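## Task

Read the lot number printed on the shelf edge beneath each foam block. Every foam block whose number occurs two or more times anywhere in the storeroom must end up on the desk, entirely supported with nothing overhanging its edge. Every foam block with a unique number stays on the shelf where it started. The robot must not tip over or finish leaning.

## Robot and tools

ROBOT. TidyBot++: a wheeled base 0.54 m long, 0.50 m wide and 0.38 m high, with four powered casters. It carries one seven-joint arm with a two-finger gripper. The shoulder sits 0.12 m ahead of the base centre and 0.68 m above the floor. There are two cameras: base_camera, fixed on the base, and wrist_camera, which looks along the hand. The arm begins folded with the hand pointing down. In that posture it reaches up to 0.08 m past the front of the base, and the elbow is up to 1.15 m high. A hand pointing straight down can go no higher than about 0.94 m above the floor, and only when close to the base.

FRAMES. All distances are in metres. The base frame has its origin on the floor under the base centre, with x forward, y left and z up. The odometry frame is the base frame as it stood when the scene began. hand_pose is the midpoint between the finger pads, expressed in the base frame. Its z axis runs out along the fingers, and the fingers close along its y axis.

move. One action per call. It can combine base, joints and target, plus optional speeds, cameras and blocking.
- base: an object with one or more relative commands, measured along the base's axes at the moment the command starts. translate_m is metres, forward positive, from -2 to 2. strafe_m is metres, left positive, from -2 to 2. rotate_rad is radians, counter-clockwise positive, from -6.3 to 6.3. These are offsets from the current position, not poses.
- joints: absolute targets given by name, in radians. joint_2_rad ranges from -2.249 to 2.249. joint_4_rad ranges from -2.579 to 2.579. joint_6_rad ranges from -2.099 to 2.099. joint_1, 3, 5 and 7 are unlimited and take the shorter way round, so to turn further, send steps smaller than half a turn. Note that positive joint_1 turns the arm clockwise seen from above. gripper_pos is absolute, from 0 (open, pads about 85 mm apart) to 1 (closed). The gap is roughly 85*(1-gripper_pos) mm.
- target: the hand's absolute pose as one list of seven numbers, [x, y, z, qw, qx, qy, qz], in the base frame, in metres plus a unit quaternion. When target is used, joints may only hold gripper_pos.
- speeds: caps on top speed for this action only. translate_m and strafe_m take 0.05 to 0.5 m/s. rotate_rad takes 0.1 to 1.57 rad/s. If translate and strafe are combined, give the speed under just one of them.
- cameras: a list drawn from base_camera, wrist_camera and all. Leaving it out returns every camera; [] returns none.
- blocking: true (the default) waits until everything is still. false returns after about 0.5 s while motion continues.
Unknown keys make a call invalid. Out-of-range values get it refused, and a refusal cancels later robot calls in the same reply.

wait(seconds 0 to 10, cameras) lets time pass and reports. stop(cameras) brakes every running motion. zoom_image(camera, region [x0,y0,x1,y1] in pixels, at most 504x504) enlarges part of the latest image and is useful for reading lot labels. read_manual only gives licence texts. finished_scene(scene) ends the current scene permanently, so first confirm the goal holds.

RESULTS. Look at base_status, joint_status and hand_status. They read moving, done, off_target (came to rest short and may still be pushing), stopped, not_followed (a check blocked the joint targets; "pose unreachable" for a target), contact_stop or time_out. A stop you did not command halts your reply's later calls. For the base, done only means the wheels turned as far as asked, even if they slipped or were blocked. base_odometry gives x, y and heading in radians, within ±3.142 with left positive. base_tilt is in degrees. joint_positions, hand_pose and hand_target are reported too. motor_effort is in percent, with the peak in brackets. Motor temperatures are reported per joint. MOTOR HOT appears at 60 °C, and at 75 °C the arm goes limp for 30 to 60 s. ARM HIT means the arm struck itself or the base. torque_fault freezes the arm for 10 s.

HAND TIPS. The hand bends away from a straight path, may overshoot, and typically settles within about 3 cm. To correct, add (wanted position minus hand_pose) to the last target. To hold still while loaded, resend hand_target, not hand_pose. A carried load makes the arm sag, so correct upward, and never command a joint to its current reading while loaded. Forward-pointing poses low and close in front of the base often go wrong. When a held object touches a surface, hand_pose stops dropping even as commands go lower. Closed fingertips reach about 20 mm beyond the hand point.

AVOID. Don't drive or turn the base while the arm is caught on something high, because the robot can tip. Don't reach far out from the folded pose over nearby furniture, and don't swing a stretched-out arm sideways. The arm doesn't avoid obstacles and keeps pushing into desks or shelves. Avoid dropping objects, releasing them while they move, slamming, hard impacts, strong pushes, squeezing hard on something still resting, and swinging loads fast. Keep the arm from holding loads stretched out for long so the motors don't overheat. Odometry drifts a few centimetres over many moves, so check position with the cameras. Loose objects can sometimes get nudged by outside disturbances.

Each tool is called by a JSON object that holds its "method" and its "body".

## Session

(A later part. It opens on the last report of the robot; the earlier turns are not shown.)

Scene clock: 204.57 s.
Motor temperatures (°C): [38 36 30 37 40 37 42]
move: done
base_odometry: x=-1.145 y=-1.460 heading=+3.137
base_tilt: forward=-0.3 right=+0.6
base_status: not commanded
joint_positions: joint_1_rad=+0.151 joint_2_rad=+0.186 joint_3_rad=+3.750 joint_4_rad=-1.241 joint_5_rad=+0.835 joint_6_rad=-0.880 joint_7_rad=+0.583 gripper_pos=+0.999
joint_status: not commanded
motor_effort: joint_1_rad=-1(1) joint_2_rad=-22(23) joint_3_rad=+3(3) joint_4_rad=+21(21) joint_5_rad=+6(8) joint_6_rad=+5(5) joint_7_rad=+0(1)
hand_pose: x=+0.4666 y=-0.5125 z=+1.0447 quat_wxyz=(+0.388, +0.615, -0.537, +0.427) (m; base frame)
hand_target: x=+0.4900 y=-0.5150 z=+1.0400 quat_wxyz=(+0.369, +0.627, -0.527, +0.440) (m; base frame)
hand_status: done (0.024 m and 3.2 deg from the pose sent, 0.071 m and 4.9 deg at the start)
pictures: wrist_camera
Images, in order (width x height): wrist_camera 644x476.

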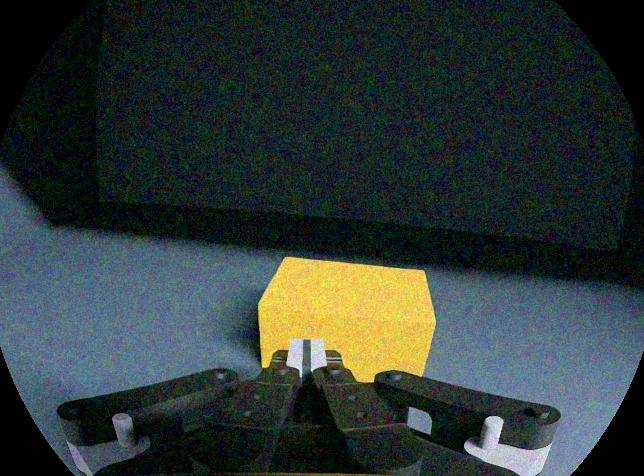

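{"method": "move", "body": {"target": [0.5, -0.555, 1.04, 0.369, 0.627, -0.527, 0.44], "cameras": ["wrist_camera"]}}

{"method": "move", "body": {"target": [0.5, -0.59, 1.04, 0.369, 0.627, -0.527, 0.44], "cameras": ["wrist_camera"]}}

Scene clock: 205.97 s.
Motor temperatures (°C): [38 36 30 37 40 37 42]
move: done
base_odometry: x=-1.145 y=-1.460 heading=+3.137
base_tilt: forward=-0.3 right=+0.6
base_status: not commanded
joint_positions: joint_1_rad=+0.206 joint_2_rad=+0.286 joint_3_rad=+3.847 joint_4_rad=-1.132 joint_5_rad=+0.621 joint_6_rad=-0.817 joint_7_rad=+0.735 gripper_pos=+0.999
joint_status: not commanded
motor_effort: joint_1_rad=+0(1) joint_2_rad=-25(27) joint_3_rad=+4(5) joint_4_rad=+21(22) joint_5_rad=+5(6) joint_6_rad=+5(6) joint_7_rad=+0(1)
hand_pose: x=+0.4810 y=-0.5486 z=+1.0421 quat_wxyz=(+0.383, +0.619, -0.538, +0.425) (m; base frame)
hand_target: x=+0.5000 y=-0.5550 z=+1.0400 quat_wxyz=(+0.369, +0.627, -0.527, +0.440) (m; base frame)
hand_status: done (0.020 m and 2.8 deg from the pose sent, 0.054 m and 3.2 deg at the start)
pictures: wrist_camera
Images, in order (width x height): wrist_camera 644x476.

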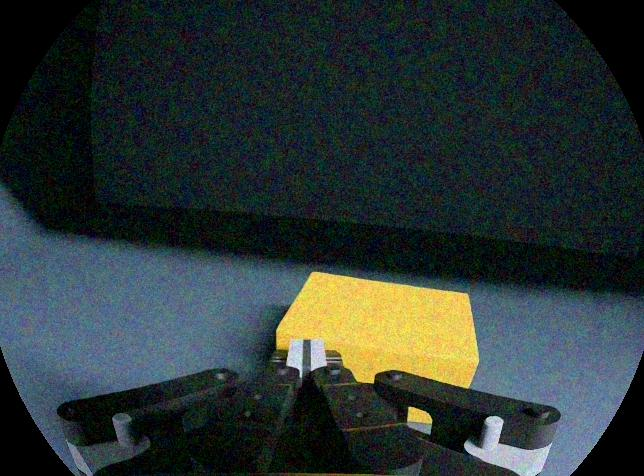

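Scene clock: 207.23 s.
Motor temperatures (°C): [38 36 30 37 40 37 42]
move: done
base_odometry: x=-1.145 y=-1.460 heading=+3.137
base_tilt: forward=-0.3 right=+0.6
base_status: not commanded
joint_positions: joint_1_rad=+0.317 joint_2_rad=+0.346 joint_3_rad=+3.847 joint_4_rad=-1.046 joint_5_rad=+0.479 joint_6_rad=-0.793 joint_7_rad=+0.848 gripper_pos=+0.999
joint_status: not commanded
motor_effort: joint_1_rad=-1(2) joint_2_rad=-28(29) joint_3_rad=+5(5) joint_4_rad=+20(22) joint_5_rad=+5(6) joint_6_rad=+6(7) joint_7_rad=+0(0)
hand_pose: x=+0.4769 y=-0.5832 z=+1.0434 quat_wxyz=(+0.381, +0.618, -0.541, +0.423) (m; base frame)
hand_target: x=+0.5000 y=-0.5900 z=+1.0400 quat_wxyz=(+0.369, +0.627, -0.527, +0.440) (m; base frame)
hand_status: done (0.024 m and 3.0 deg from the pose sent, 0.046 m and 2.8 deg at the start)
pictures: wrist_camera
Images, in order (width x height): wrist_camera 644x476.

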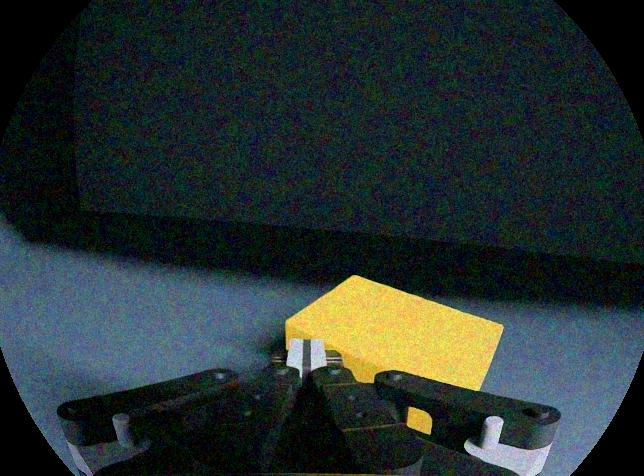

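{"method": "move", "body": {"target": [0.485, -0.622, 1.04, 0.369, 0.627, -0.527, 0.44], "cameras": ["wrist_camera"]}}

{"method": "move", "body": {"target": [0.37, -0.39, 1.11, 0.369, 0.627, -0.527, 0.44], "cameras": ["wrist_camera"]}}

Scene clock: 210.43 s.
Motor temperatures (°C): [38 36 30 37 40 37 42]
move: done
base_odometry: x=-1.145 y=-1.460 heading=+3.137
base_tilt: forward=-0.3 right=+0.6
base_status: not commanded
joint_positions: joint_1_rad=+0.432 joint_2_rad=+0.373 joint_3_rad=+3.837 joint_4_rad=-0.999 joint_5_rad=+0.378 joint_6_rad=-0.769 joint_7_rad=+0.944 gripper_pos=+0.999
joint_status: not commanded
motor_effort: joint_1_rad=-1(2) joint_2_rad=-29(30) joint_3_rad=+5(6) joint_4_rad=+21(21) joint_5_rad=+4(5) joint_6_rad=+7(7) joint_7_rad=+0(1)
hand_pose: x=+0.4495 y=-0.6184 z=+1.0459 quat_wxyz=(+0.387, +0.613, -0.547, +0.419) (m; base frame)
hand_target: x=+0.4850 y=-0.6220 z=+1.0400 quat_wxyz=(+0.369, +0.627, -0.527, +0.440) (m; base frame)
hand_status: done (0.036 m and 4.2 deg from the pose sent, 0.040 m and 3.0 deg at the start)
pictures: wrist_camera
Images, in order (width x height): wrist_camera 644x476.

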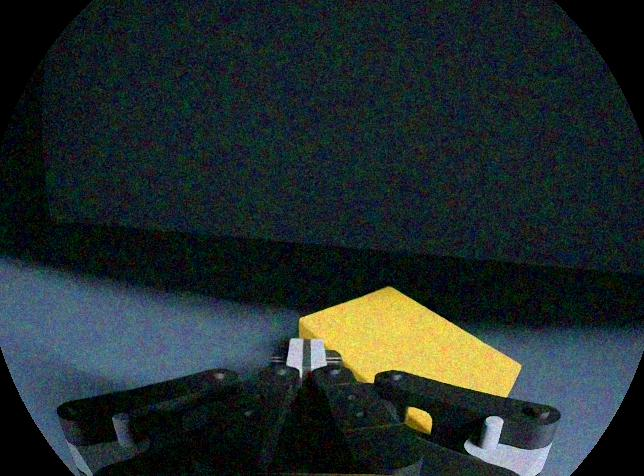

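Scene clock: 212.67 s.
Motor temperatures (°C): [38 36 30 37 40 37 42]
move: done
base_odometry: x=-1.145 y=-1.460 heading=+3.137
base_tilt: forward=-0.3 right=+0.6
base_status: not commanded
joint_positions: joint_1_rad=+0.433 joint_2_rad=-0.157 joint_3_rad=+3.191 joint_4_rad=-1.310 joint_5_rad=+0.899 joint_6_rad=-1.119 joint_7_rad=+0.675 gripper_pos=+0.999
joint_status: not commanded
motor_effort: joint_1_rad=+0(2) joint_2_rad=-12(32) joint_3_rad=+0(5) joint_4_rad=+19(22) joint_5_rad=+7(7) joint_6_rad=+5(7) joint_7_rad=+0(1)
hand_pose: x=+0.3861 y=-0.3894 z=+1.1191 quat_wxyz=(+0.344, +0.636, -0.516, +0.460) (m; base frame)
hand_target: x=+0.3700 y=-0.3900 z=+1.1100 quat_wxyz=(+0.369, +0.627, -0.527, +0.440) (m; base frame)
hand_status: done (0.018 m and 4.0 deg from the pose sent, 0.250 m and 4.2 deg at the start)
pictures: wrist_camera
Images, in order (width x height): wrist_camera 644x476.

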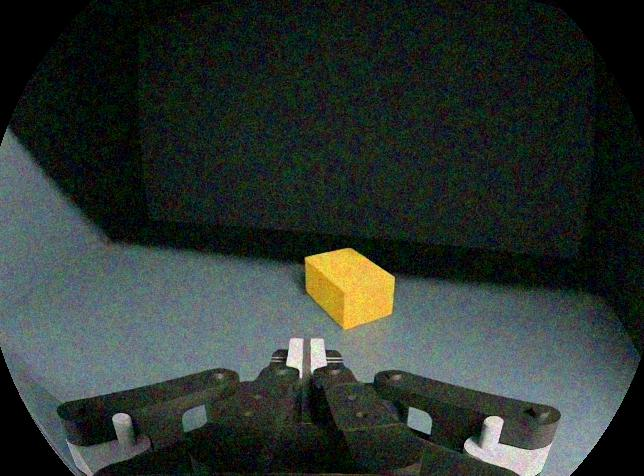

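{"method": "move", "body": {"joints": {"gripper_pos":0}, "target": [0.32, -0.44, 1.12, 0.223, 0.760, -0.3305, 0.5126], "cameras": ["wrist_camera"]}}

{"method": "move", "body": {"target": [0.345, -0.49, 1.07, 0.223, 0.760, -0.3305, 0.5126], "cameras": ["wrist_camera"]}}

Scene clock: 215.53 s.
Motor temperatures (°C): [38 36 30 37 40 37 42]
move: done
base_odometry: x=-1.145 y=-1.460 heading=+3.137
base_tilt: forward=-0.3 right=+0.6
base_status: not commanded
joint_positions: joint_1_rad=+0.039 joint_2_rad=-0.353 joint_3_rad=+3.976 joint_4_rad=-1.284 joint_5_rad=+0.180 joint_6_rad=-0.986 joint_7_rad=+1.721 gripper_pos=+0.000
joint_status: all done
motor_effort: joint_1_rad=-1(1) joint_2_rad=+0(14) joint_3_rad=-5(5) joint_4_rad=+19(20) joint_5_rad=+0(7) joint_6_rad=+7(9) joint_7_rad=+0(1)
hand_pose: x=+0.3096 y=-0.4410 z=+1.0924 quat_wxyz=(+0.231, +0.777, -0.350, +0.469) (m; base frame)
hand_target: x=+0.3200 y=-0.4400 z=+1.1200 quat_wxyz=(+0.223, +0.760, -0.331, +0.513) (m; base frame)
hand_status: done (0.029 m and 5.9 deg from the pose sent, 0.083 m and 29.8 deg at the start)
pictures: wrist_camera
Images, in order (width x height): wrist_camera 644x476.

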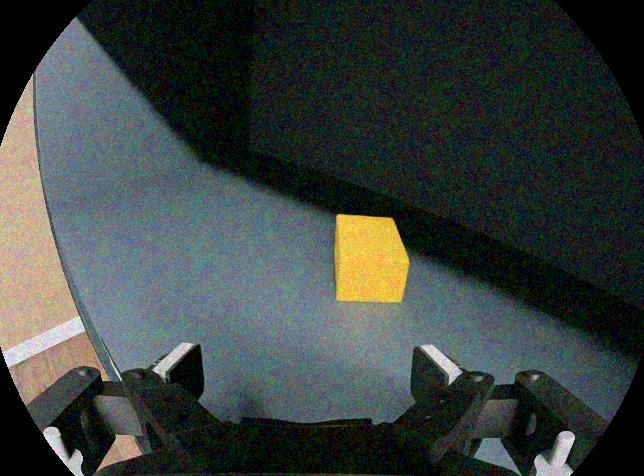

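Scene clock: 216.83 s.
Motor temperatures (°C): [38 36 30 37 40 37 42]
move: done
base_odometry: x=-1.145 y=-1.460 heading=+3.137
base_tilt: forward=-0.3 right=+0.6
base_status: not commanded
joint_positions: joint_1_rad=-0.190 joint_2_rad=-0.353 joint_3_rad=+4.212 joint_4_rad=-1.349 joint_5_rad=+0.180 joint_6_rad=-0.809 joint_7_rad=+1.739 gripper_pos=+0.000
joint_status: not commanded
motor_effort: joint_1_rad=+0(1) joint_2_rad=+3(4) joint_3_rad=-6(6) joint_4_rad=+20(21) joint_5_rad=+0(0) joint_6_rad=+8(9) joint_7_rad=+0(1)
hand_pose: x=+0.3364 y=-0.4882 z=+1.0686 quat_wxyz=(+0.229, +0.766, -0.344, +0.492) (m; base frame)
hand_target: x=+0.3450 y=-0.4900 z=+1.0700 quat_wxyz=(+0.223, +0.760, -0.331, +0.513) (m; base frame)
hand_status: done (0.009 m and 3.0 deg from the pose sent, 0.064 m and 5.9 deg at the start)
pictures: wrist_camera
Images, in order (width x height): wrist_camera 644x476.

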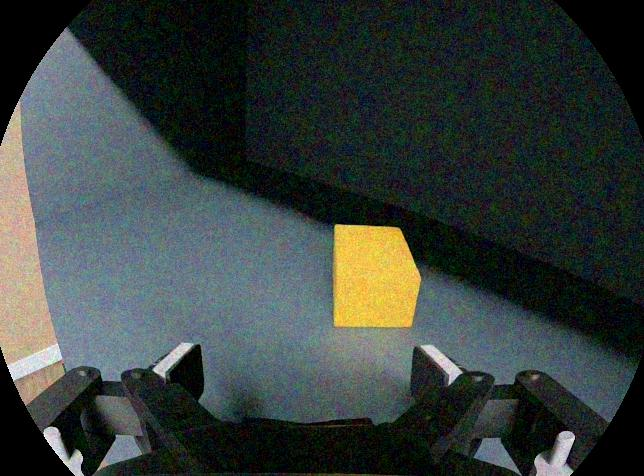

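{"method": "move", "body": {"target": [0.345, -0.55, 1.045, 0.223, 0.760, -0.3305, 0.5126], "cameras": ["wrist_camera"]}}

Scene clock: 218.47 s.
Motor temperatures (°C): [38 36 30 37 40 37 42]
move: done
base_odometry: x=-1.145 y=-1.460 heading=+3.137
base_tilt: forward=-0.3 right=+0.6
base_status: not commanded
joint_positions: joint_1_rad=-0.539 joint_2_rad=-0.479 joint_3_rad=+4.427 joint_4_rad=-1.346 joint_5_rad=+0.337 joint_6_rad=-0.782 joint_7_rad=+1.716 gripper_pos=+0.000
joint_status: not commanded
motor_effort: joint_1_rad=+0(1) joint_2_rad=+11(13) joint_3_rad=-9(9) joint_4_rad=+19(20) joint_5_rad=+0(1) joint_6_rad=+7(8) joint_7_rad=+0(1)
hand_pose: x=+0.3577 y=-0.5254 z=+1.0291 quat_wxyz=(+0.197, +0.782, -0.321, +0.497) (m; base frame)
hand_target: x=+0.3450 y=-0.5500 z=+1.0450 quat_wxyz=(+0.223, +0.760, -0.331, +0.513) (m; base frame)
hand_status: done (0.032 m and 4.5 deg from the pose sent, 0.067 m and 3.0 deg at the start)
pictures: wrist_camera
Images, in order (width x height): wrist_camera 644x476.

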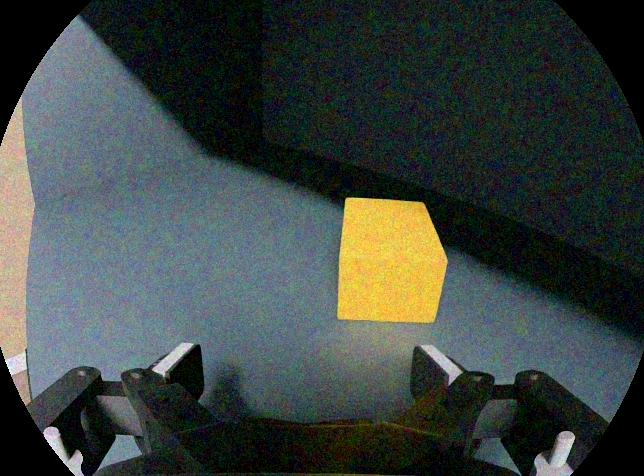

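{"method": "move", "body": {"target": [0.312, -0.575, 1.05, 0.223, 0.760, -0.3305, 0.5126], "cameras": ["wrist_camera"]}}

Scene clock: 219.77 s.
Motor temperatures (°C): [38 36 30 37 40 37 42]
move: done
base_odometry: x=-1.145 y=-1.460 heading=+3.137
base_tilt: forward=-0.3 right=+0.6
base_status: not commanded
joint_positions: joint_1_rad=-0.599 joint_2_rad=-0.575 joint_3_rad=+4.430 joint_4_rad=-1.256 joint_5_rad=+0.426 joint_6_rad=-0.787 joint_7_rad=+1.716 gripper_pos=+0.000
joint_status: not commanded
motor_effort: joint_1_rad=+0(2) joint_2_rad=+17(19) joint_3_rad=-10(12) joint_4_rad=+17(21) joint_5_rad=+0(1) joint_6_rad=+8(9) joint_7_rad=+0(1)
hand_pose: x=+0.3272 y=-0.5615 z=+1.0591 quat_wxyz=(+0.207, +0.756, -0.323, +0.530) (m; base frame)
hand_target: x=+0.3120 y=-0.5750 z=+1.0500 quat_wxyz=(+0.223, +0.760, -0.331, +0.513) (m; base frame)
hand_status: done (0.022 m and 2.9 deg from the pose sent, 0.071 m and 4.5 deg at the start)
pictures: wrist_camera
Images, in order (width x height): wrist_camera 644x476.

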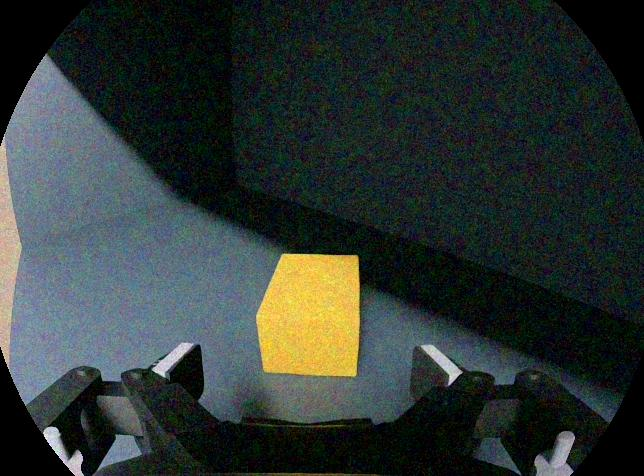

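{"method": "move", "body": {"target": [0.352, -0.617, 1.02, 0.223, 0.760, -0.3305, 0.5126], "cameras": ["wrist_camera"]}}

Scene clock: 221.13 s.
Motor temperatures (°C): [38 36 30 37 40 37 42]
move: done
base_odometry: x=-1.145 y=-1.460 heading=+3.137
base_tilt: forward=-0.4 right=+0.6
base_status: not commanded
joint_positions: joint_1_rad=-0.808 joint_2_rad=-0.622 joint_3_rad=+4.546 joint_4_rad=-1.240 joint_5_rad=+0.579 joint_6_rad=-0.786 joint_7_rad=+1.655 gripper_pos=+0.000
joint_status: not commanded
motor_effort: joint_1_rad=+0(1) joint_2_rad=+21(22) joint_3_rad=-12(12) joint_4_rad=+17(18) joint_5_rad=+0(1) joint_6_rad=+8(9) joint_7_rad=+0(1)
hand_pose: x=+0.3673 y=-0.5896 z=+1.0155 quat_wxyz=(+0.203, +0.779, -0.314, +0.504) (m; base frame)
hand_target: x=+0.3520 y=-0.6170 z=+1.0200 quat_wxyz=(+0.223, +0.760, -0.331, +0.513) (m; base frame)
hand_status: done (0.032 m and 3.8 deg from the pose sent, 0.072 m and 2.9 deg at the start)
pictures: wrist_camera
Images, in order (width x height): wrist_camera 644x476.

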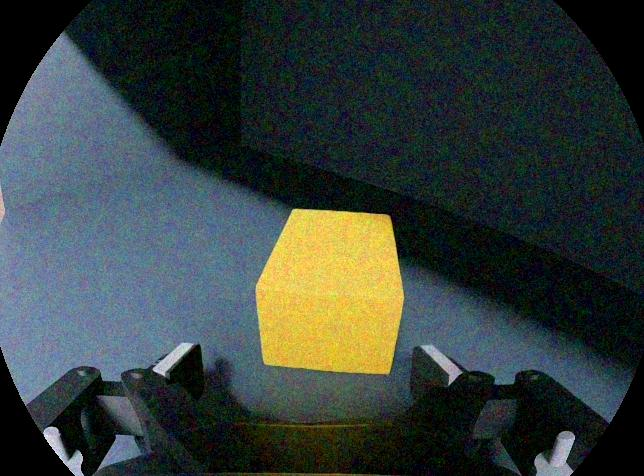

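{"method": "move", "body": {"target": [0.368, -0.66, 1.026, 0.223, 0.760, -0.3305, 0.5126], "cameras": ["wrist_camera"]}}

{"method": "move", "body": {"joints": {"gripper_pos":0.35}, "cameras": ["wrist_camera"]}}

Scene clock: 222.47 s.
Motor temperatures (°C): [38 36 30 37 40 37 42]
move: done
base_odometry: x=-1.145 y=-1.460 heading=+3.137
base_tilt: forward=-0.3 right=+0.6
base_status: not commanded
joint_positions: joint_1_rad=-1.003 joint_2_rad=-0.709 joint_3_rad=+4.571 joint_4_rad=-1.057 joint_5_rad=+0.731 joint_6_rad=-0.803 joint_7_rad=+1.649 gripper_pos=+0.000
joint_status: not commanded
motor_effort: joint_1_rad=+0(1) joint_2_rad=+28(28) joint_3_rad=-12(13) joint_4_rad=+14(18) joint_5_rad=+0(0) joint_6_rad=+8(9) joint_7_rad=+0(1)
hand_pose: x=+0.3874 y=-0.6385 z=+1.0507 quat_wxyz=(+0.219, +0.755, -0.303, +0.538) (m; base frame)
hand_target: x=+0.3680 y=-0.6600 z=+1.0260 quat_wxyz=(+0.223, +0.760, -0.331, +0.513) (m; base frame)
hand_status: done (0.038 m and 4.4 deg from the pose sent, 0.071 m and 3.8 deg at the start)
pictures: wrist_camera
Images, in order (width x height): wrist_camera 644x476.

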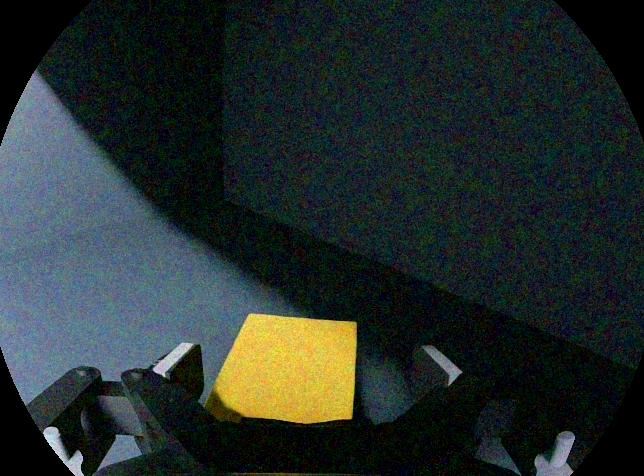

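Scene clock: 223.20 s.
Motor temperatures (°C): [38 36 30 37 40 37 42]
move: done
base_odometry: x=-1.145 y=-1.460 heading=+3.137
base_tilt: forward=-0.4 right=+0.6
base_status: not commanded
joint_positions: joint_1_rad=-1.004 joint_2_rad=-0.709 joint_3_rad=+4.572 joint_4_rad=-1.055 joint_5_rad=+0.733 joint_6_rad=-0.803 joint_7_rad=+1.648 gripper_pos=+0.350
joint_status: all done
motor_effort: joint_1_rad=+0(1) joint_2_rad=+26(28) joint_3_rad=-12(12) joint_4_rad=+14(15) joint_5_rad=+0(1) joint_6_rad=+8(9) joint_7_rad=+0(1)
hand_pose: x=+0.3871 y=-0.6390 z=+1.0511 quat_wxyz=(+0.219, +0.755, -0.303, +0.538) (m; base frame)
hand_target: x=+0.3680 y=-0.6600 z=+1.0260 quat_wxyz=(+0.223, +0.760, -0.331, +0.513) (m; base frame)
hand_status: not commanded
pictures: wrist_camera
Images, in order (width x height): wrist_camera 644x476.

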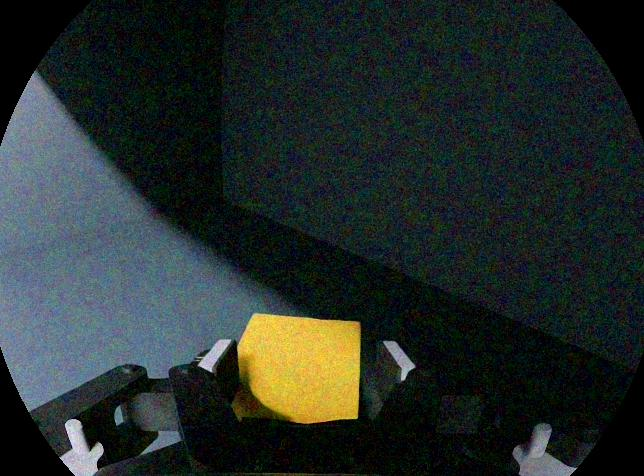

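{"method": "move", "body": {"joints": {"gripper_pos":0.25}, "target": [0.366, -0.665, 1.0, 0.223, 0.760, -0.3305, 0.5126], "cameras": ["wrist_camera"]}}

{"method": "move", "body": {"joints": {"gripper_pos":0.6}, "cameras": ["wrist_camera"]}}

Scene clock: 224.23 s.
Motor temperatures (°C): [38 36 30 37 40 37 42]
move: off_target
base_odometry: x=-1.145 y=-1.460 heading=+3.137
base_tilt: forward=-0.4 right=+0.6
base_status: not commanded
joint_positions: joint_1_rad=-0.993 joint_2_rad=-0.710 joint_3_rad=+4.578 joint_4_rad=-1.076 joint_5_rad=+0.733 joint_6_rad=-0.773 joint_7_rad=+1.636 gripper_pos=+0.250
joint_status: all done
motor_effort: joint_1_rad=-1(2) joint_2_rad=+23(27) joint_3_rad=-8(12) joint_4_rad=+10(14) joint_5_rad=+1(2) joint_6_rad=+5(8) joint_7_rad=+0(0)
hand_pose: x=+0.3859 y=-0.6415 z=+1.0487 quat_wxyz=(+0.222, +0.751, -0.306, +0.542) (m; base frame)
hand_target: x=+0.3660 y=-0.6650 z=+1.0000 quat_wxyz=(+0.223, +0.760, -0.331, +0.513) (m; base frame)
hand_status: off_target (0.058 m and 4.5 deg from the pose sent, 0.061 m and 4.4 deg at the start)
pictures: wrist_camera
Images, in order (width x height): wrist_camera 644x476.

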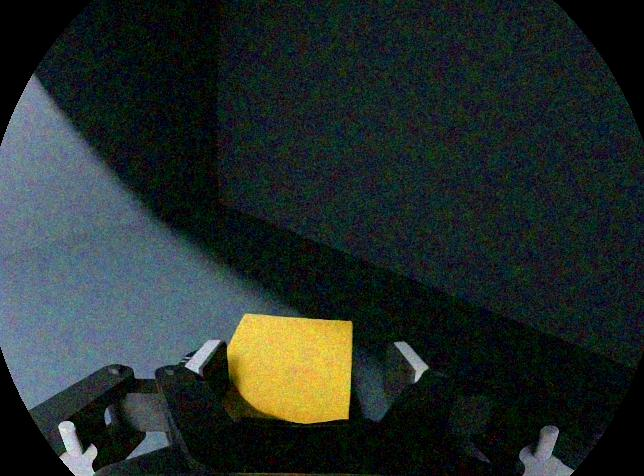

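Scene clock: 224.97 s.
Motor temperatures (°C): [38 36 30 37 40 37 42]
move: done
base_odometry: x=-1.145 y=-1.460 heading=+3.137
base_tilt: forward=-0.3 right=+0.6
base_status: not commanded
joint_positions: joint_1_rad=-0.992 joint_2_rad=-0.709 joint_3_rad=+4.577 joint_4_rad=-1.076 joint_5_rad=+0.738 joint_6_rad=-0.769 joint_7_rad=+1.634 gripper_pos=+0.600
joint_status: all done
motor_effort: joint_1_rad=+0(3) joint_2_rad=+20(23) joint_3_rad=-6(8) joint_4_rad=+8(11) joint_5_rad=+1(3) joint_6_rad=+2(5) joint_7_rad=+0(1)
hand_pose: x=+0.3854 y=-0.6423 z=+1.0506 quat_wxyz=(+0.224, +0.749, -0.306, +0.543) (m; base frame)
hand_target: x=+0.3660 y=-0.6650 z=+1.0000 quat_wxyz=(+0.223, +0.760, -0.331, +0.513) (m; base frame)
hand_status: not commanded
pictures: wrist_camera
Images, in order (width x height): wrist_camera 644x476.

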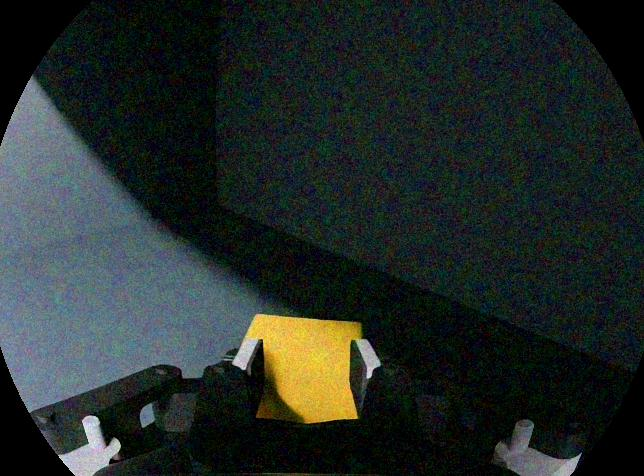

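{"method": "move", "body": {"joints": {"gripper_pos":0}, "target": [0.325, -0.60, 1.07, 0.223, 0.760, -0.3305, 0.5126], "cameras": []}}

{"method": "move", "body": {"target": [0.343, -0.622, 1.02, 0.223, 0.760, -0.3305, 0.5126], "cameras": ["wrist_camera"]}}

Scene clock: 226.43 s.
Motor temperatures (°C): [38 36 30 37 40 37 42]
move: done
base_odometry: x=-1.145 y=-1.460 heading=+3.137
base_tilt: forward=-0.3 right=+0.6
base_status: not commanded
joint_positions: joint_1_rad=-0.804 joint_2_rad=-0.629 joint_3_rad=+4.494 joint_4_rad=-1.082 joint_5_rad=+0.681 joint_6_rad=-0.871 joint_7_rad=+1.636 gripper_pos=+0.000
joint_status: all done
motor_effort: joint_1_rad=+0(2) joint_2_rad=+22(26) joint_3_rad=-11(12) joint_4_rad=+15(17) joint_5_rad=+0(2) joint_6_rad=+8(9) joint_7_rad=+0(1)
hand_pose: x=+0.3170 y=-0.6163 z=+1.0758 quat_wxyz=(+0.249, +0.749, -0.337, +0.514) (m; base frame)
hand_target: x=+0.3250 y=-0.6000 z=+1.0700 quat_wxyz=(+0.223, +0.760, -0.331, +0.513) (m; base frame)
hand_status: done (0.019 m and 3.3 deg from the pose sent, 0.076 m and 4.7 deg at the start)
pictures: none
No camera images: "cameras" was empty.

Scene clock: 227.43 s.
Motor temperatures (°C): [38 36 30 37 40 37 42]
move: done
base_odometry: x=-1.145 y=-1.460 heading=+3.137
base_tilt: forward=-0.3 right=+0.6
base_status: not commanded
joint_positions: joint_1_rad=-0.809 joint_2_rad=-0.642 joint_3_rad=+4.539 joint_4_rad=-1.186 joint_5_rad=+0.681 joint_6_rad=-0.813 joint_7_rad=+1.636 gripper_pos=+0.000
joint_status: not commanded
motor_effort: joint_1_rad=-1(1) joint_2_rad=+22(24) joint_3_rad=-12(12) joint_4_rad=+16(17) joint_5_rad=+1(1) joint_6_rad=+8(9) joint_7_rad=-1(1)
hand_pose: x=+0.3342 y=-0.6169 z=+1.0281 quat_wxyz=(+0.240, +0.768, -0.327, +0.495) (m; base frame)
hand_target: x=+0.3430 y=-0.6220 z=+1.0200 quat_wxyz=(+0.223, +0.760, -0.331, +0.513) (m; base frame)
hand_status: done (0.013 m and 3.0 deg from the pose sent, 0.062 m and 3.3 deg at the start)
pictures: wrist_camera
Images, in order (width x height): wrist_camera 644x476.

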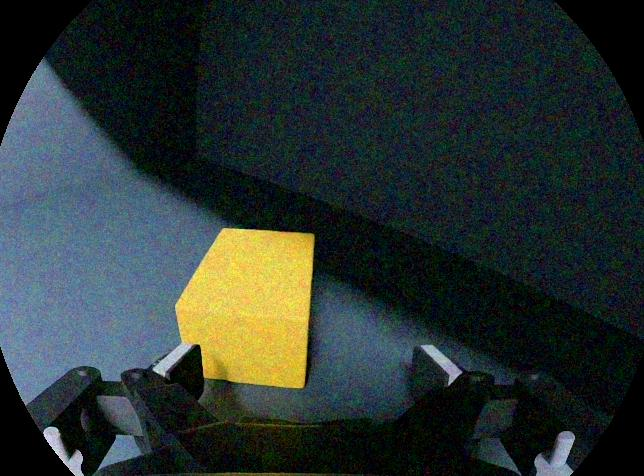

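{"method": "move", "body": {"target": [0.368, -0.600, 1.01, 0.223, 0.760, -0.3305, 0.5126], "cameras": ["wrist_camera"]}}

{"method": "move", "body": {"target": [0.388, -0.625, 1.005, 0.223, 0.760, -0.3305, 0.5126], "cameras": ["wrist_camera"]}}

Scene clock: 228.57 s.
Motor temperatures (°C): [38 36 30 37 40 37 42]
move: done
base_odometry: x=-1.145 y=-1.460 heading=+3.137
base_tilt: forward=-0.4 right=+0.6
base_status: not commanded
joint_positions: joint_1_rad=-0.802 joint_2_rad=-0.596 joint_3_rad=+4.566 joint_4_rad=-1.283 joint_5_rad=+0.666 joint_6_rad=-0.729 joint_7_rad=+1.622 gripper_pos=+0.000
joint_status: not commanded
motor_effort: joint_1_rad=+0(1) joint_2_rad=+20(23) joint_3_rad=-11(12) joint_4_rad=+17(19) joint_5_rad=+1(1) joint_6_rad=+8(9) joint_7_rad=+0(1)
hand_pose: x=+0.3635 y=-0.5999 z=+1.0113 quat_wxyz=(+0.248, +0.778, -0.307, +0.489) (m; base frame)
hand_target: x=+0.3680 y=-0.6000 z=+1.0100 quat_wxyz=(+0.223, +0.760, -0.331, +0.513) (m; base frame)
hand_status: done (0.005 m and 5.2 deg from the pose sent, 0.042 m and 3.0 deg at the start)
pictures: wrist_camera
Images, in order (width x height): wrist_camera 644x476.

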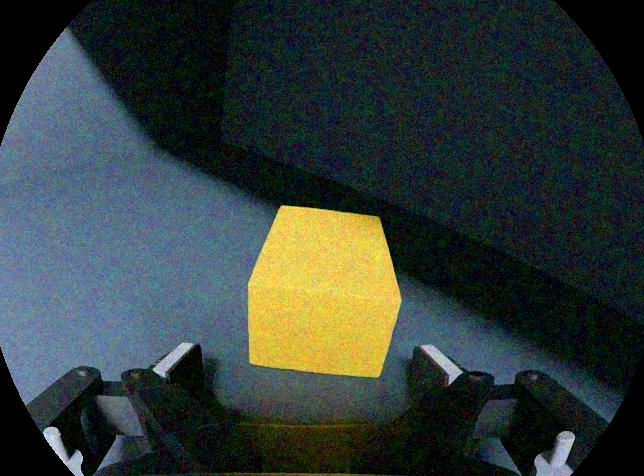

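Scene clock: 229.60 s.
Motor temperatures (°C): [38 36 30 37 40 37 42]
move: done
base_odometry: x=-1.145 y=-1.460 heading=+3.137
base_tilt: forward=-0.4 right=+0.6
base_status: not commanded
joint_positions: joint_1_rad=-0.910 joint_2_rad=-0.620 joint_3_rad=+4.613 joint_4_rad=-1.250 joint_5_rad=+0.674 joint_6_rad=-0.729 joint_7_rad=+1.575 gripper_pos=+0.000
joint_status: not commanded
motor_effort: joint_1_rad=+0(2) joint_2_rad=+22(22) joint_3_rad=-12(12) joint_4_rad=+17(18) joint_5_rad=+1(1) joint_6_rad=+8(8) joint_7_rad=+0(1)
hand_pose: x=+0.3991 y=-0.6016 z=+1.0049 quat_wxyz=(+0.216, +0.777, -0.311, +0.503) (m; base frame)
hand_target: x=+0.3880 y=-0.6250 z=+1.0050 quat_wxyz=(+0.223, +0.760, -0.331, +0.513) (m; base frame)
hand_status: done (0.026 m and 3.2 deg from the pose sent, 0.036 m and 5.2 deg at the start)
pictures: wrist_camera
Images, in order (width x height): wrist_camera 644x476.

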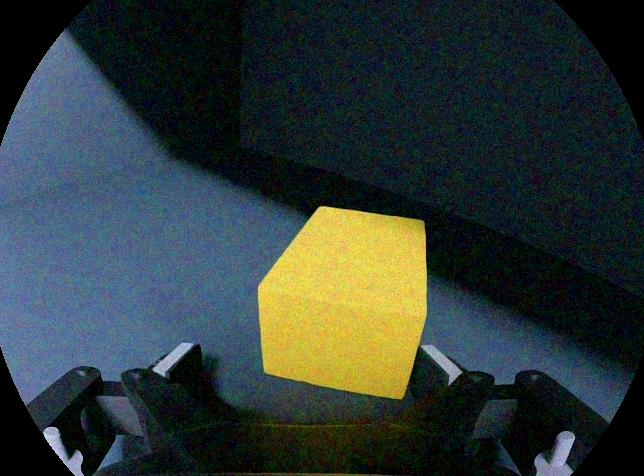

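{"method": "move", "body": {"target": [0.394, -0.655, 1.008, 0.223, 0.760, -0.3305, 0.5126], "cameras": ["wrist_camera"]}}

{"method": "move", "body": {"joints": {"gripper_pos":0.35}, "cameras": ["wrist_camera"]}}

Scene clock: 230.80 s.
Motor temperatures (°C): [38 36 30 37 40 37 42]
move: done
base_odometry: x=-1.145 y=-1.460 heading=+3.137
base_tilt: forward=-0.3 right=+0.6
base_status: not commanded
joint_positions: joint_1_rad=-1.022 joint_2_rad=-0.692 joint_3_rad=+4.622 joint_4_rad=-1.131 joint_5_rad=+0.749 joint_6_rad=-0.732 joint_7_rad=+1.575 gripper_pos=+0.000
joint_status: not commanded
motor_effort: joint_1_rad=+0(1) joint_2_rad=+27(27) joint_3_rad=-12(13) joint_4_rad=+15(18) joint_5_rad=+1(1) joint_6_rad=+9(9) joint_7_rad=+0(1)
hand_pose: x=+0.4111 y=-0.6341 z=+1.0293 quat_wxyz=(+0.216, +0.756, -0.309, +0.535) (m; base frame)
hand_target: x=+0.3940 y=-0.6550 z=+1.0080 quat_wxyz=(+0.223, +0.760, -0.331, +0.513) (m; base frame)
hand_status: done (0.034 m and 3.7 deg from the pose sent, 0.054 m and 3.2 deg at the start)
pictures: wrist_camera
Images, in order (width x height): wrist_camera 644x476.

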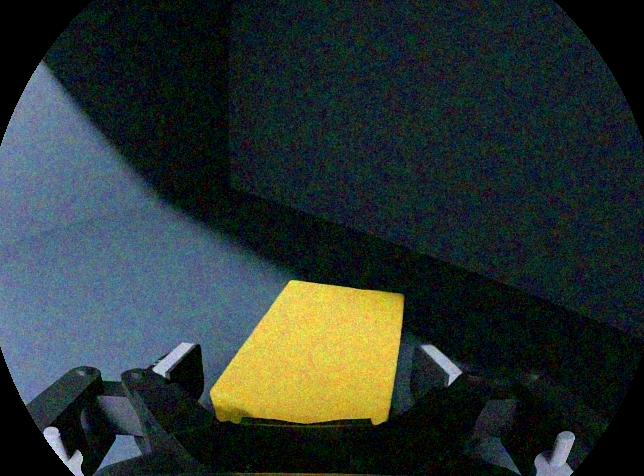

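Scene clock: 231.53 s.
Motor temperatures (°C): [38 36 30 37 40 37 42]
move: done
base_odometry: x=-1.145 y=-1.460 heading=+3.137
base_tilt: forward=-0.3 right=+0.6
base_status: not commanded
joint_positions: joint_1_rad=-1.022 joint_2_rad=-0.692 joint_3_rad=+4.622 joint_4_rad=-1.128 joint_5_rad=+0.749 joint_6_rad=-0.732 joint_7_rad=+1.575 gripper_pos=+0.334
joint_status: all done
motor_effort: joint_1_rad=+0(1) joint_2_rad=+26(27) joint_3_rad=-12(13) joint_4_rad=+15(16) joint_5_rad=+1(1) joint_6_rad=+8(9) joint_7_rad=+0(1)
hand_pose: x=+0.4103 y=-0.6349 z=+1.0304 quat_wxyz=(+0.216, +0.755, -0.309, +0.536) (m; base frame)
hand_target: x=+0.3940 y=-0.6550 z=+1.0080 quat_wxyz=(+0.223, +0.760, -0.331, +0.513) (m; base frame)
hand_status: not commanded
pictures: wrist_camera
Images, in order (width x height): wrist_camera 644x476.

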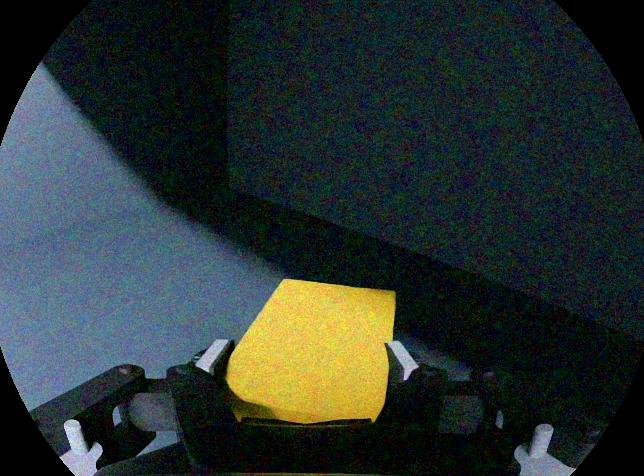

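{"method": "move", "body": {"joints": {"gripper_pos":0.58}, "cameras": ["wrist_camera"]}}

{"method": "move", "body": {"target": [0.39, -0.63, 1.1, 0.223, 0.760, -0.3305, 0.5126], "cameras": ["wrist_camera"]}}

Scene clock: 232.40 s.
Motor temperatures (°C): [38 36 30 37 40 37 42]
move: off_target
base_odometry: x=-1.145 y=-1.460 heading=+3.137
base_tilt: forward=-0.3 right=+0.6
base_status: not commanded
joint_positions: joint_1_rad=-1.022 joint_2_rad=-0.692 joint_3_rad=+4.622 joint_4_rad=-1.127 joint_5_rad=+0.749 joint_6_rad=-0.732 joint_7_rad=+1.575 gripper_pos=+0.360
joint_status: gripper_pos off_target (ended at +0.360, target +0.580)
motor_effort: joint_1_rad=+0(1) joint_2_rad=+26(26) joint_3_rad=-12(12) joint_4_rad=+15(16) joint_5_rad=+1(1) joint_6_rad=+8(9) joint_7_rad=+0(1)
hand_pose: x=+0.4101 y=-0.6351 z=+1.0306 quat_wxyz=(+0.216, +0.755, -0.310, +0.536) (m; base frame)
hand_target: x=+0.3940 y=-0.6550 z=+1.0080 quat_wxyz=(+0.223, +0.760, -0.331, +0.513) (m; base frame)
hand_status: not commanded
pictures: wrist_camera
Images, in order (width x height): wrist_camera 644x476.

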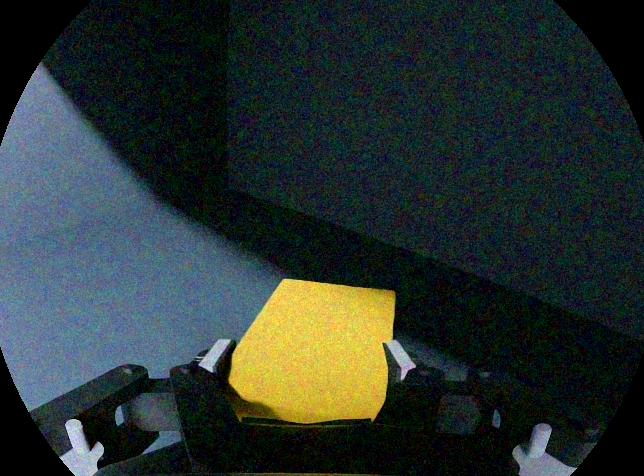

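Scene clock: 234.13 s.
Motor temperatures (°C): [38 36 30 37 40 37 42]
move: done
base_odometry: x=-1.145 y=-1.460 heading=+3.137
base_tilt: forward=-0.3 right=+0.6
base_status: not commanded
joint_positions: joint_1_rad=-1.153 joint_2_rad=-0.663 joint_3_rad=+4.568 joint_4_rad=-0.810 joint_5_rad=+0.780 joint_6_rad=-1.006 joint_7_rad=+1.575 gripper_pos=+0.360
joint_status: not commanded
motor_effort: joint_1_rad=+0(1) joint_2_rad=+28(30) joint_3_rad=-10(13) joint_4_rad=+12(16) joint_5_rad=+0(1) joint_6_rad=+9(9) joint_7_rad=+0(1)
hand_pose: x=+0.3981 y=-0.6263 z=+1.1059 quat_wxyz=(+0.197, +0.746, -0.339, +0.538) (m; base frame)
hand_target: x=+0.3900 y=-0.6300 z=+1.1000 quat_wxyz=(+0.223, +0.760, -0.331, +0.513) (m; base frame)
hand_status: done (0.011 m and 4.6 deg from the pose sent, 0.072 m and 3.7 deg at the start)
pictures: wrist_camera
Images, in order (width x height): wrist_camera 644x476.

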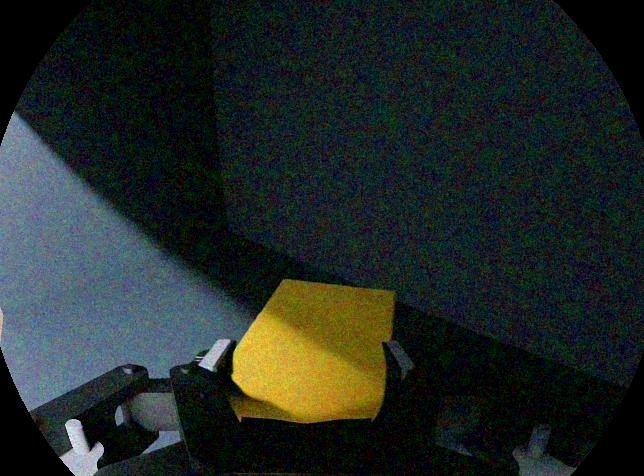

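{"method": "move", "body": {"joints": {"gripper_pos":0.66}, "target": [0.31, -0.44, 1.15, 0.223, 0.760, -0.3305, 0.5126], "cameras": ["wrist_camera"]}}

{"method": "move", "body": {"base": {"strafe_m":0.28}, "speeds": {"strafe_m":0.2}, "cameras": ["base_camera"]}}

{"method": "move", "body": {"target": [0.47, -0.2, 0.85, 0.155, 0.771, -0.232, 0.573], "cameras": ["wrist_camera"]}}

Scene clock: 236.80 s.
Motor temperatures (°C): [38 36 30 37 40 37 42]
move: off_target
base_odometry: x=-1.145 y=-1.460 heading=+3.137
base_tilt: forward=-0.4 right=+0.6
base_status: not commanded
joint_positions: joint_1_rad=-0.080 joint_2_rad=-0.366 joint_3_rad=+4.065 joint_4_rad=-1.100 joint_5_rad=+0.193 joint_6_rad=-1.008 joint_7_rad=+1.723 gripper_pos=+0.360
joint_status: gripper_pos off_target (ended at +0.360, target +0.660)
motor_effort: joint_1_rad=+0(3) joint_2_rad=+4(30) joint_3_rad=-5(10) joint_4_rad=+18(18) joint_5_rad=-1(1) joint_6_rad=+8(9) joint_7_rad=+0(1)
hand_pose: x=+0.2889 y=-0.4574 z=+1.1704 quat_wxyz=(+0.250, +0.736, -0.348, +0.524) (m; base frame)
hand_target: x=+0.3100 y=-0.4400 z=+1.1500 quat_wxyz=(+0.223, +0.760, -0.331, +0.513) (m; base frame)
hand_status: done (0.034 m and 4.7 deg from the pose sent, 0.211 m and 4.6 deg at the start)
pictures: wrist_camera
Images, in order (width x height): wrist_camera 644x476.

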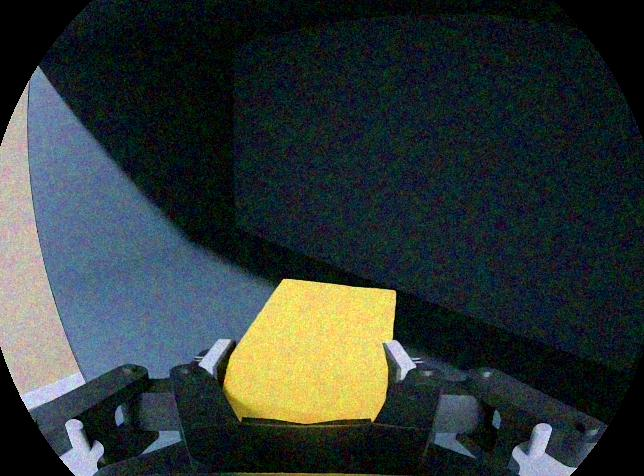

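Scene clock: 239.00 s.
Motor temperatures (°C): [38 36 30 37 40 37 42]
move: done
base_odometry: x=-1.146 y=-1.740 heading=+3.137
base_tilt: forward=-0.4 right=+0.6
base_status: done
joint_positions: joint_1_rad=-0.077 joint_2_rad=-0.364 joint_3_rad=+4.061 joint_4_rad=-1.101 joint_5_rad=+0.187 joint_6_rad=-1.008 joint_7_rad=+1.724 gripper_pos=+0.360
joint_status: not commanded
motor_effort: joint_1_rad=-1(1) joint_2_rad=+3(5) joint_3_rad=-5(7) joint_4_rad=+18(19) joint_5_rad=+0(1) joint_6_rad=+8(9) joint_7_rad=+0(1)
hand_pose: x=+0.2918 y=-0.4554 z=+1.1704 quat_wxyz=(+0.248, +0.737, -0.346, +0.524) (m; base frame)
hand_target: x=+0.3100 y=-0.4400 z=+1.1500 quat_wxyz=(+0.223, +0.760, -0.331, +0.513) (m; base frame)
hand_status: not commanded
pictures: base_camera
Images, in order (width x height): base_camera 644x364.

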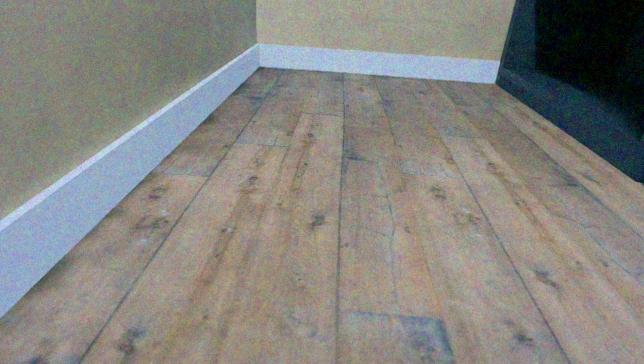

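Scene clock: 241.87 s.
Motor temperatures (°C): [38 36 30 37 40 37 42]
move: done
base_odometry: x=-1.146 y=-1.740 heading=+3.137
base_tilt: forward=-0.4 right=+0.6
base_status: not commanded
joint_positions: joint_1_rad=+0.609 joint_2_rad=-0.437 joint_3_rad=+3.054 joint_4_rad=-2.377 joint_5_rad=-0.012 joint_6_rad=+0.023 joint_7_rad=+1.618 gripper_pos=+0.360
joint_status: not commanded
motor_effort: joint_1_rad=+0(1) joint_2_rad=-5(8) joint_3_rad=+1(6) joint_4_rad=+21(24) joint_5_rad=+1(1) joint_6_rad=+8(9) joint_7_rad=+0(1)
hand_pose: x=+0.4742 y=-0.1994 z=+0.8432 quat_wxyz=(+0.175, +0.796, -0.190, +0.547) (m; base frame)
hand_target: x=+0.4700 y=-0.2000 z=+0.8500 quat_wxyz=(+0.155, +0.771, -0.232, +0.573) (m; base frame)
hand_status: done (0.008 m and 6.7 deg from the pose sent, 0.447 m and 18.2 deg at the start)
pictures: wrist_camera
Images, in order (width x height): wrist_camera 644x476.

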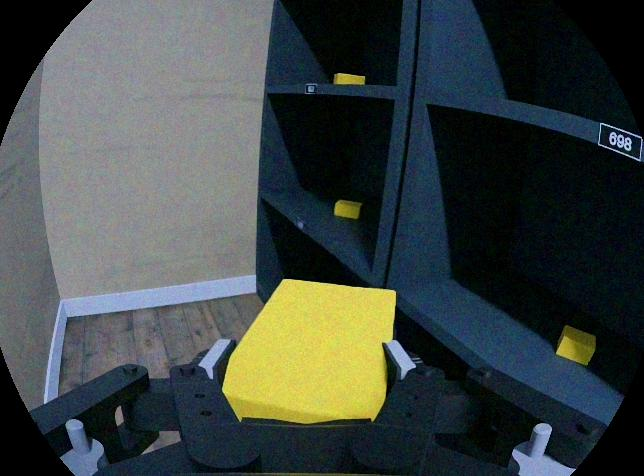

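{"method": "move", "body": {"base": {"translate_m":-1.95}, "cameras": ["base_camera","wrist_camera"]}}

{"method": "zoom_image", "body": {"camera": "wrist_camera", "region": [420, 50, 644, 340]}}

Scene clock: 247.30 s.
Motor temperatures (°C): [38 36 30 37 40 37 42]
move: done
base_odometry: x=+0.804 y=-1.749 heading=+3.137
base_tilt: forward=-0.3 right=+0.6
base_status: done
joint_positions: joint_1_rad=+0.610 joint_2_rad=-0.446 joint_3_rad=+3.052 joint_4_rad=-2.378 joint_5_rad=-0.013 joint_6_rad=+0.028 joint_7_rad=+1.617 gripper_pos=+0.360
joint_status: not commanded
motor_effort: joint_1_rad=-1(1) joint_2_rad=-4(7) joint_3_rad=+1(2) joint_4_rad=+22(22) joint_5_rad=+1(1) joint_6_rad=+9(9) joint_7_rad=+0(1)
hand_pose: x=+0.4735 y=-0.1982 z=+0.8471 quat_wxyz=(+0.176, +0.793, -0.189, +0.552) (m; base frame)
hand_target: x=+0.4700 y=-0.2000 z=+0.8500 quat_wxyz=(+0.155, +0.771, -0.232, +0.573) (m; base frame)
hand_status: not commanded
pictures: base_camera, wrist_camera
Images, in order (width x height): base_camera 644x364, wrist_camera 644x476.

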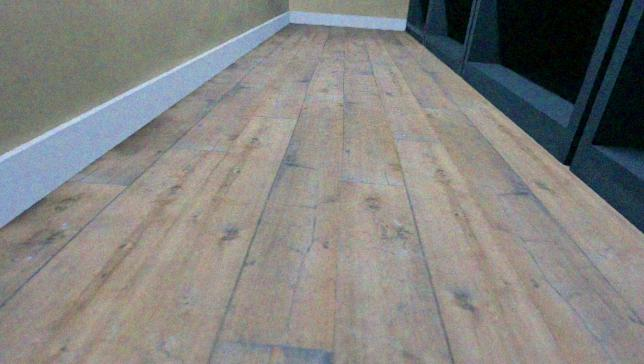

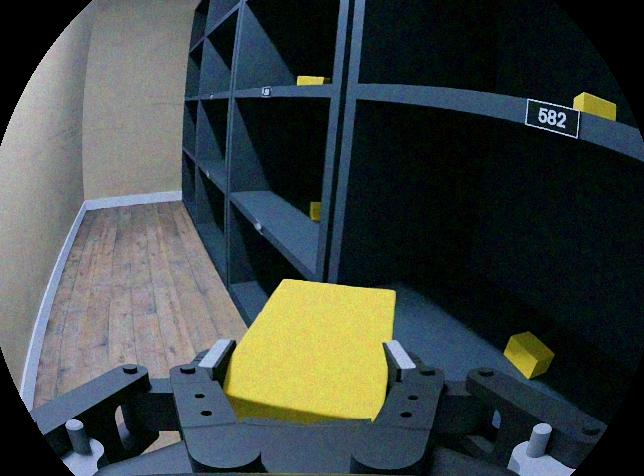

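Scaled by 1.738.

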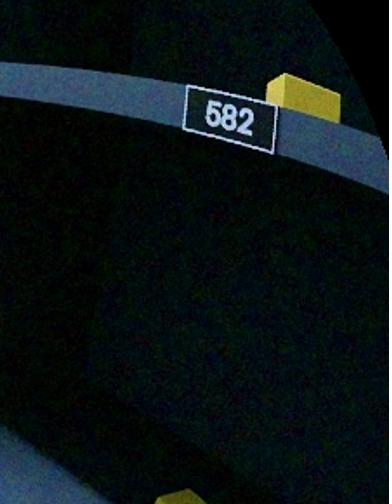

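Top is 582. Back up to read the lower one.

{"method": "move", "body": {"base": {"translate_m":-0.22}, "cameras": ["wrist_camera"]}}

{"method": "zoom_image", "body": {"camera": "wrist_camera", "region": [380, 250, 540, 380]}}

{"method": "move", "body": {"base": {"translate_m":-0.2}, "cameras": ["wrist_camera"]}}

{"method": "zoom_image", "body": {"camera": "wrist_camera", "region": [330, 250, 430, 340]}}

Scene clock: 249.30 s.
Motor temperatures (°C): [38 36 30 37 40 37 42]
move: done
base_odometry: x=+1.024 y=-1.751 heading=+3.137
base_tilt: forward=-0.4 right=+0.6
base_status: done
joint_positions: joint_1_rad=+0.610 joint_2_rad=-0.451 joint_3_rad=+3.051 joint_4_rad=-2.379 joint_5_rad=-0.013 joint_6_rad=+0.029 joint_7_rad=+1.617 gripper_pos=+0.360
joint_status: not commanded
motor_effort: joint_1_rad=+0(1) joint_2_rad=-5(7) joint_3_rad=+1(2) joint_4_rad=+21(22) joint_5_rad=+1(1) joint_6_rad=+8(9) joint_7_rad=+0(1)
hand_pose: x=+0.4727 y=-0.1974 z=+0.8486 quat_wxyz=(+0.177, +0.792, -0.188, +0.554) (m; base frame)
hand_target: x=+0.4700 y=-0.2000 z=+0.8500 quat_wxyz=(+0.155, +0.771, -0.232, +0.573) (m; base frame)
hand_status: not commanded
pictures: wrist_camera
Images, in order (width x height): wrist_camera 644x476.

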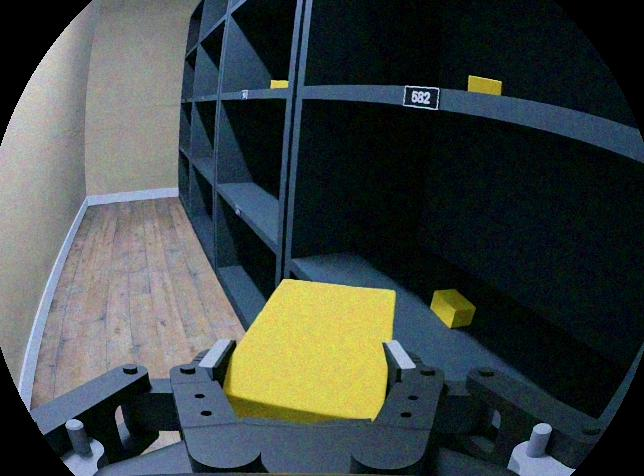

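Scaled by 3.150.

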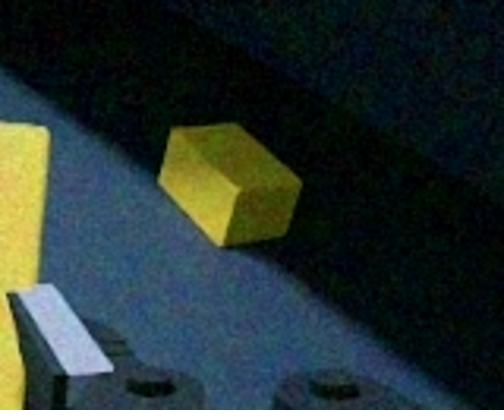

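Scene clock: 250.93 s.
Motor temperatures (°C): [38 36 30 37 40 37 42]
move: done
base_odometry: x=+1.224 y=-1.752 heading=+3.137
base_tilt: forward=-0.4 right=+0.6
base_status: done
joint_positions: joint_1_rad=+0.611 joint_2_rad=-0.454 joint_3_rad=+3.050 joint_4_rad=-2.380 joint_5_rad=-0.013 joint_6_rad=+0.029 joint_7_rad=+1.617 gripper_pos=+0.360
joint_status: not commanded
motor_effort: joint_1_rad=-1(1) joint_2_rad=-4(7) joint_3_rad=+1(2) joint_4_rad=+22(23) joint_5_rad=+1(1) joint_6_rad=+9(9) joint_7_rad=+0(1)
hand_pose: x=+0.4723 y=-0.1968 z=+0.8496 quat_wxyz=(+0.177, +0.791, -0.188, +0.555) (m; base frame)
hand_target: x=+0.4700 y=-0.2000 z=+0.8500 quat_wxyz=(+0.155, +0.771, -0.232, +0.573) (m; base frame)
hand_status: not commanded
pictures: wrist_camera
Images, in order (width x height): wrist_camera 644x476.

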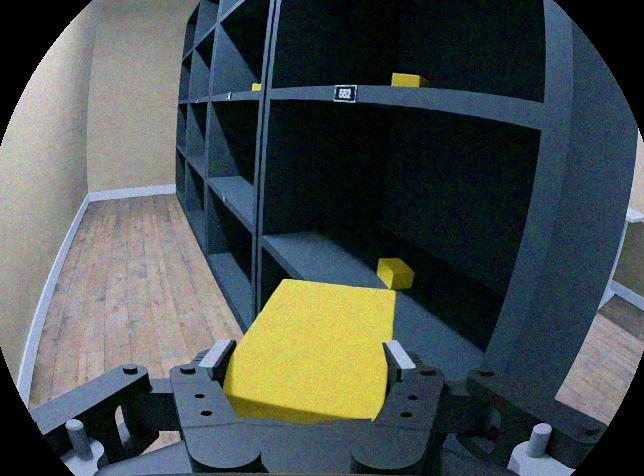

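Scaled by 5.040.

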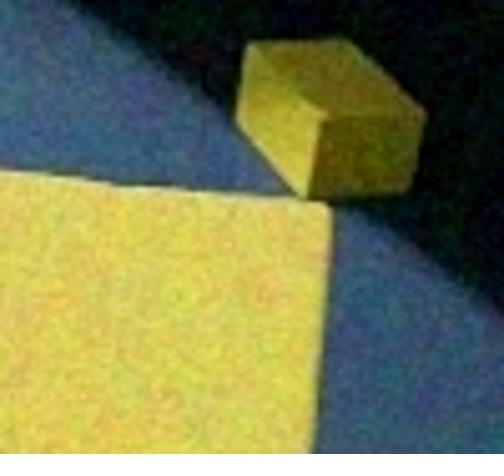

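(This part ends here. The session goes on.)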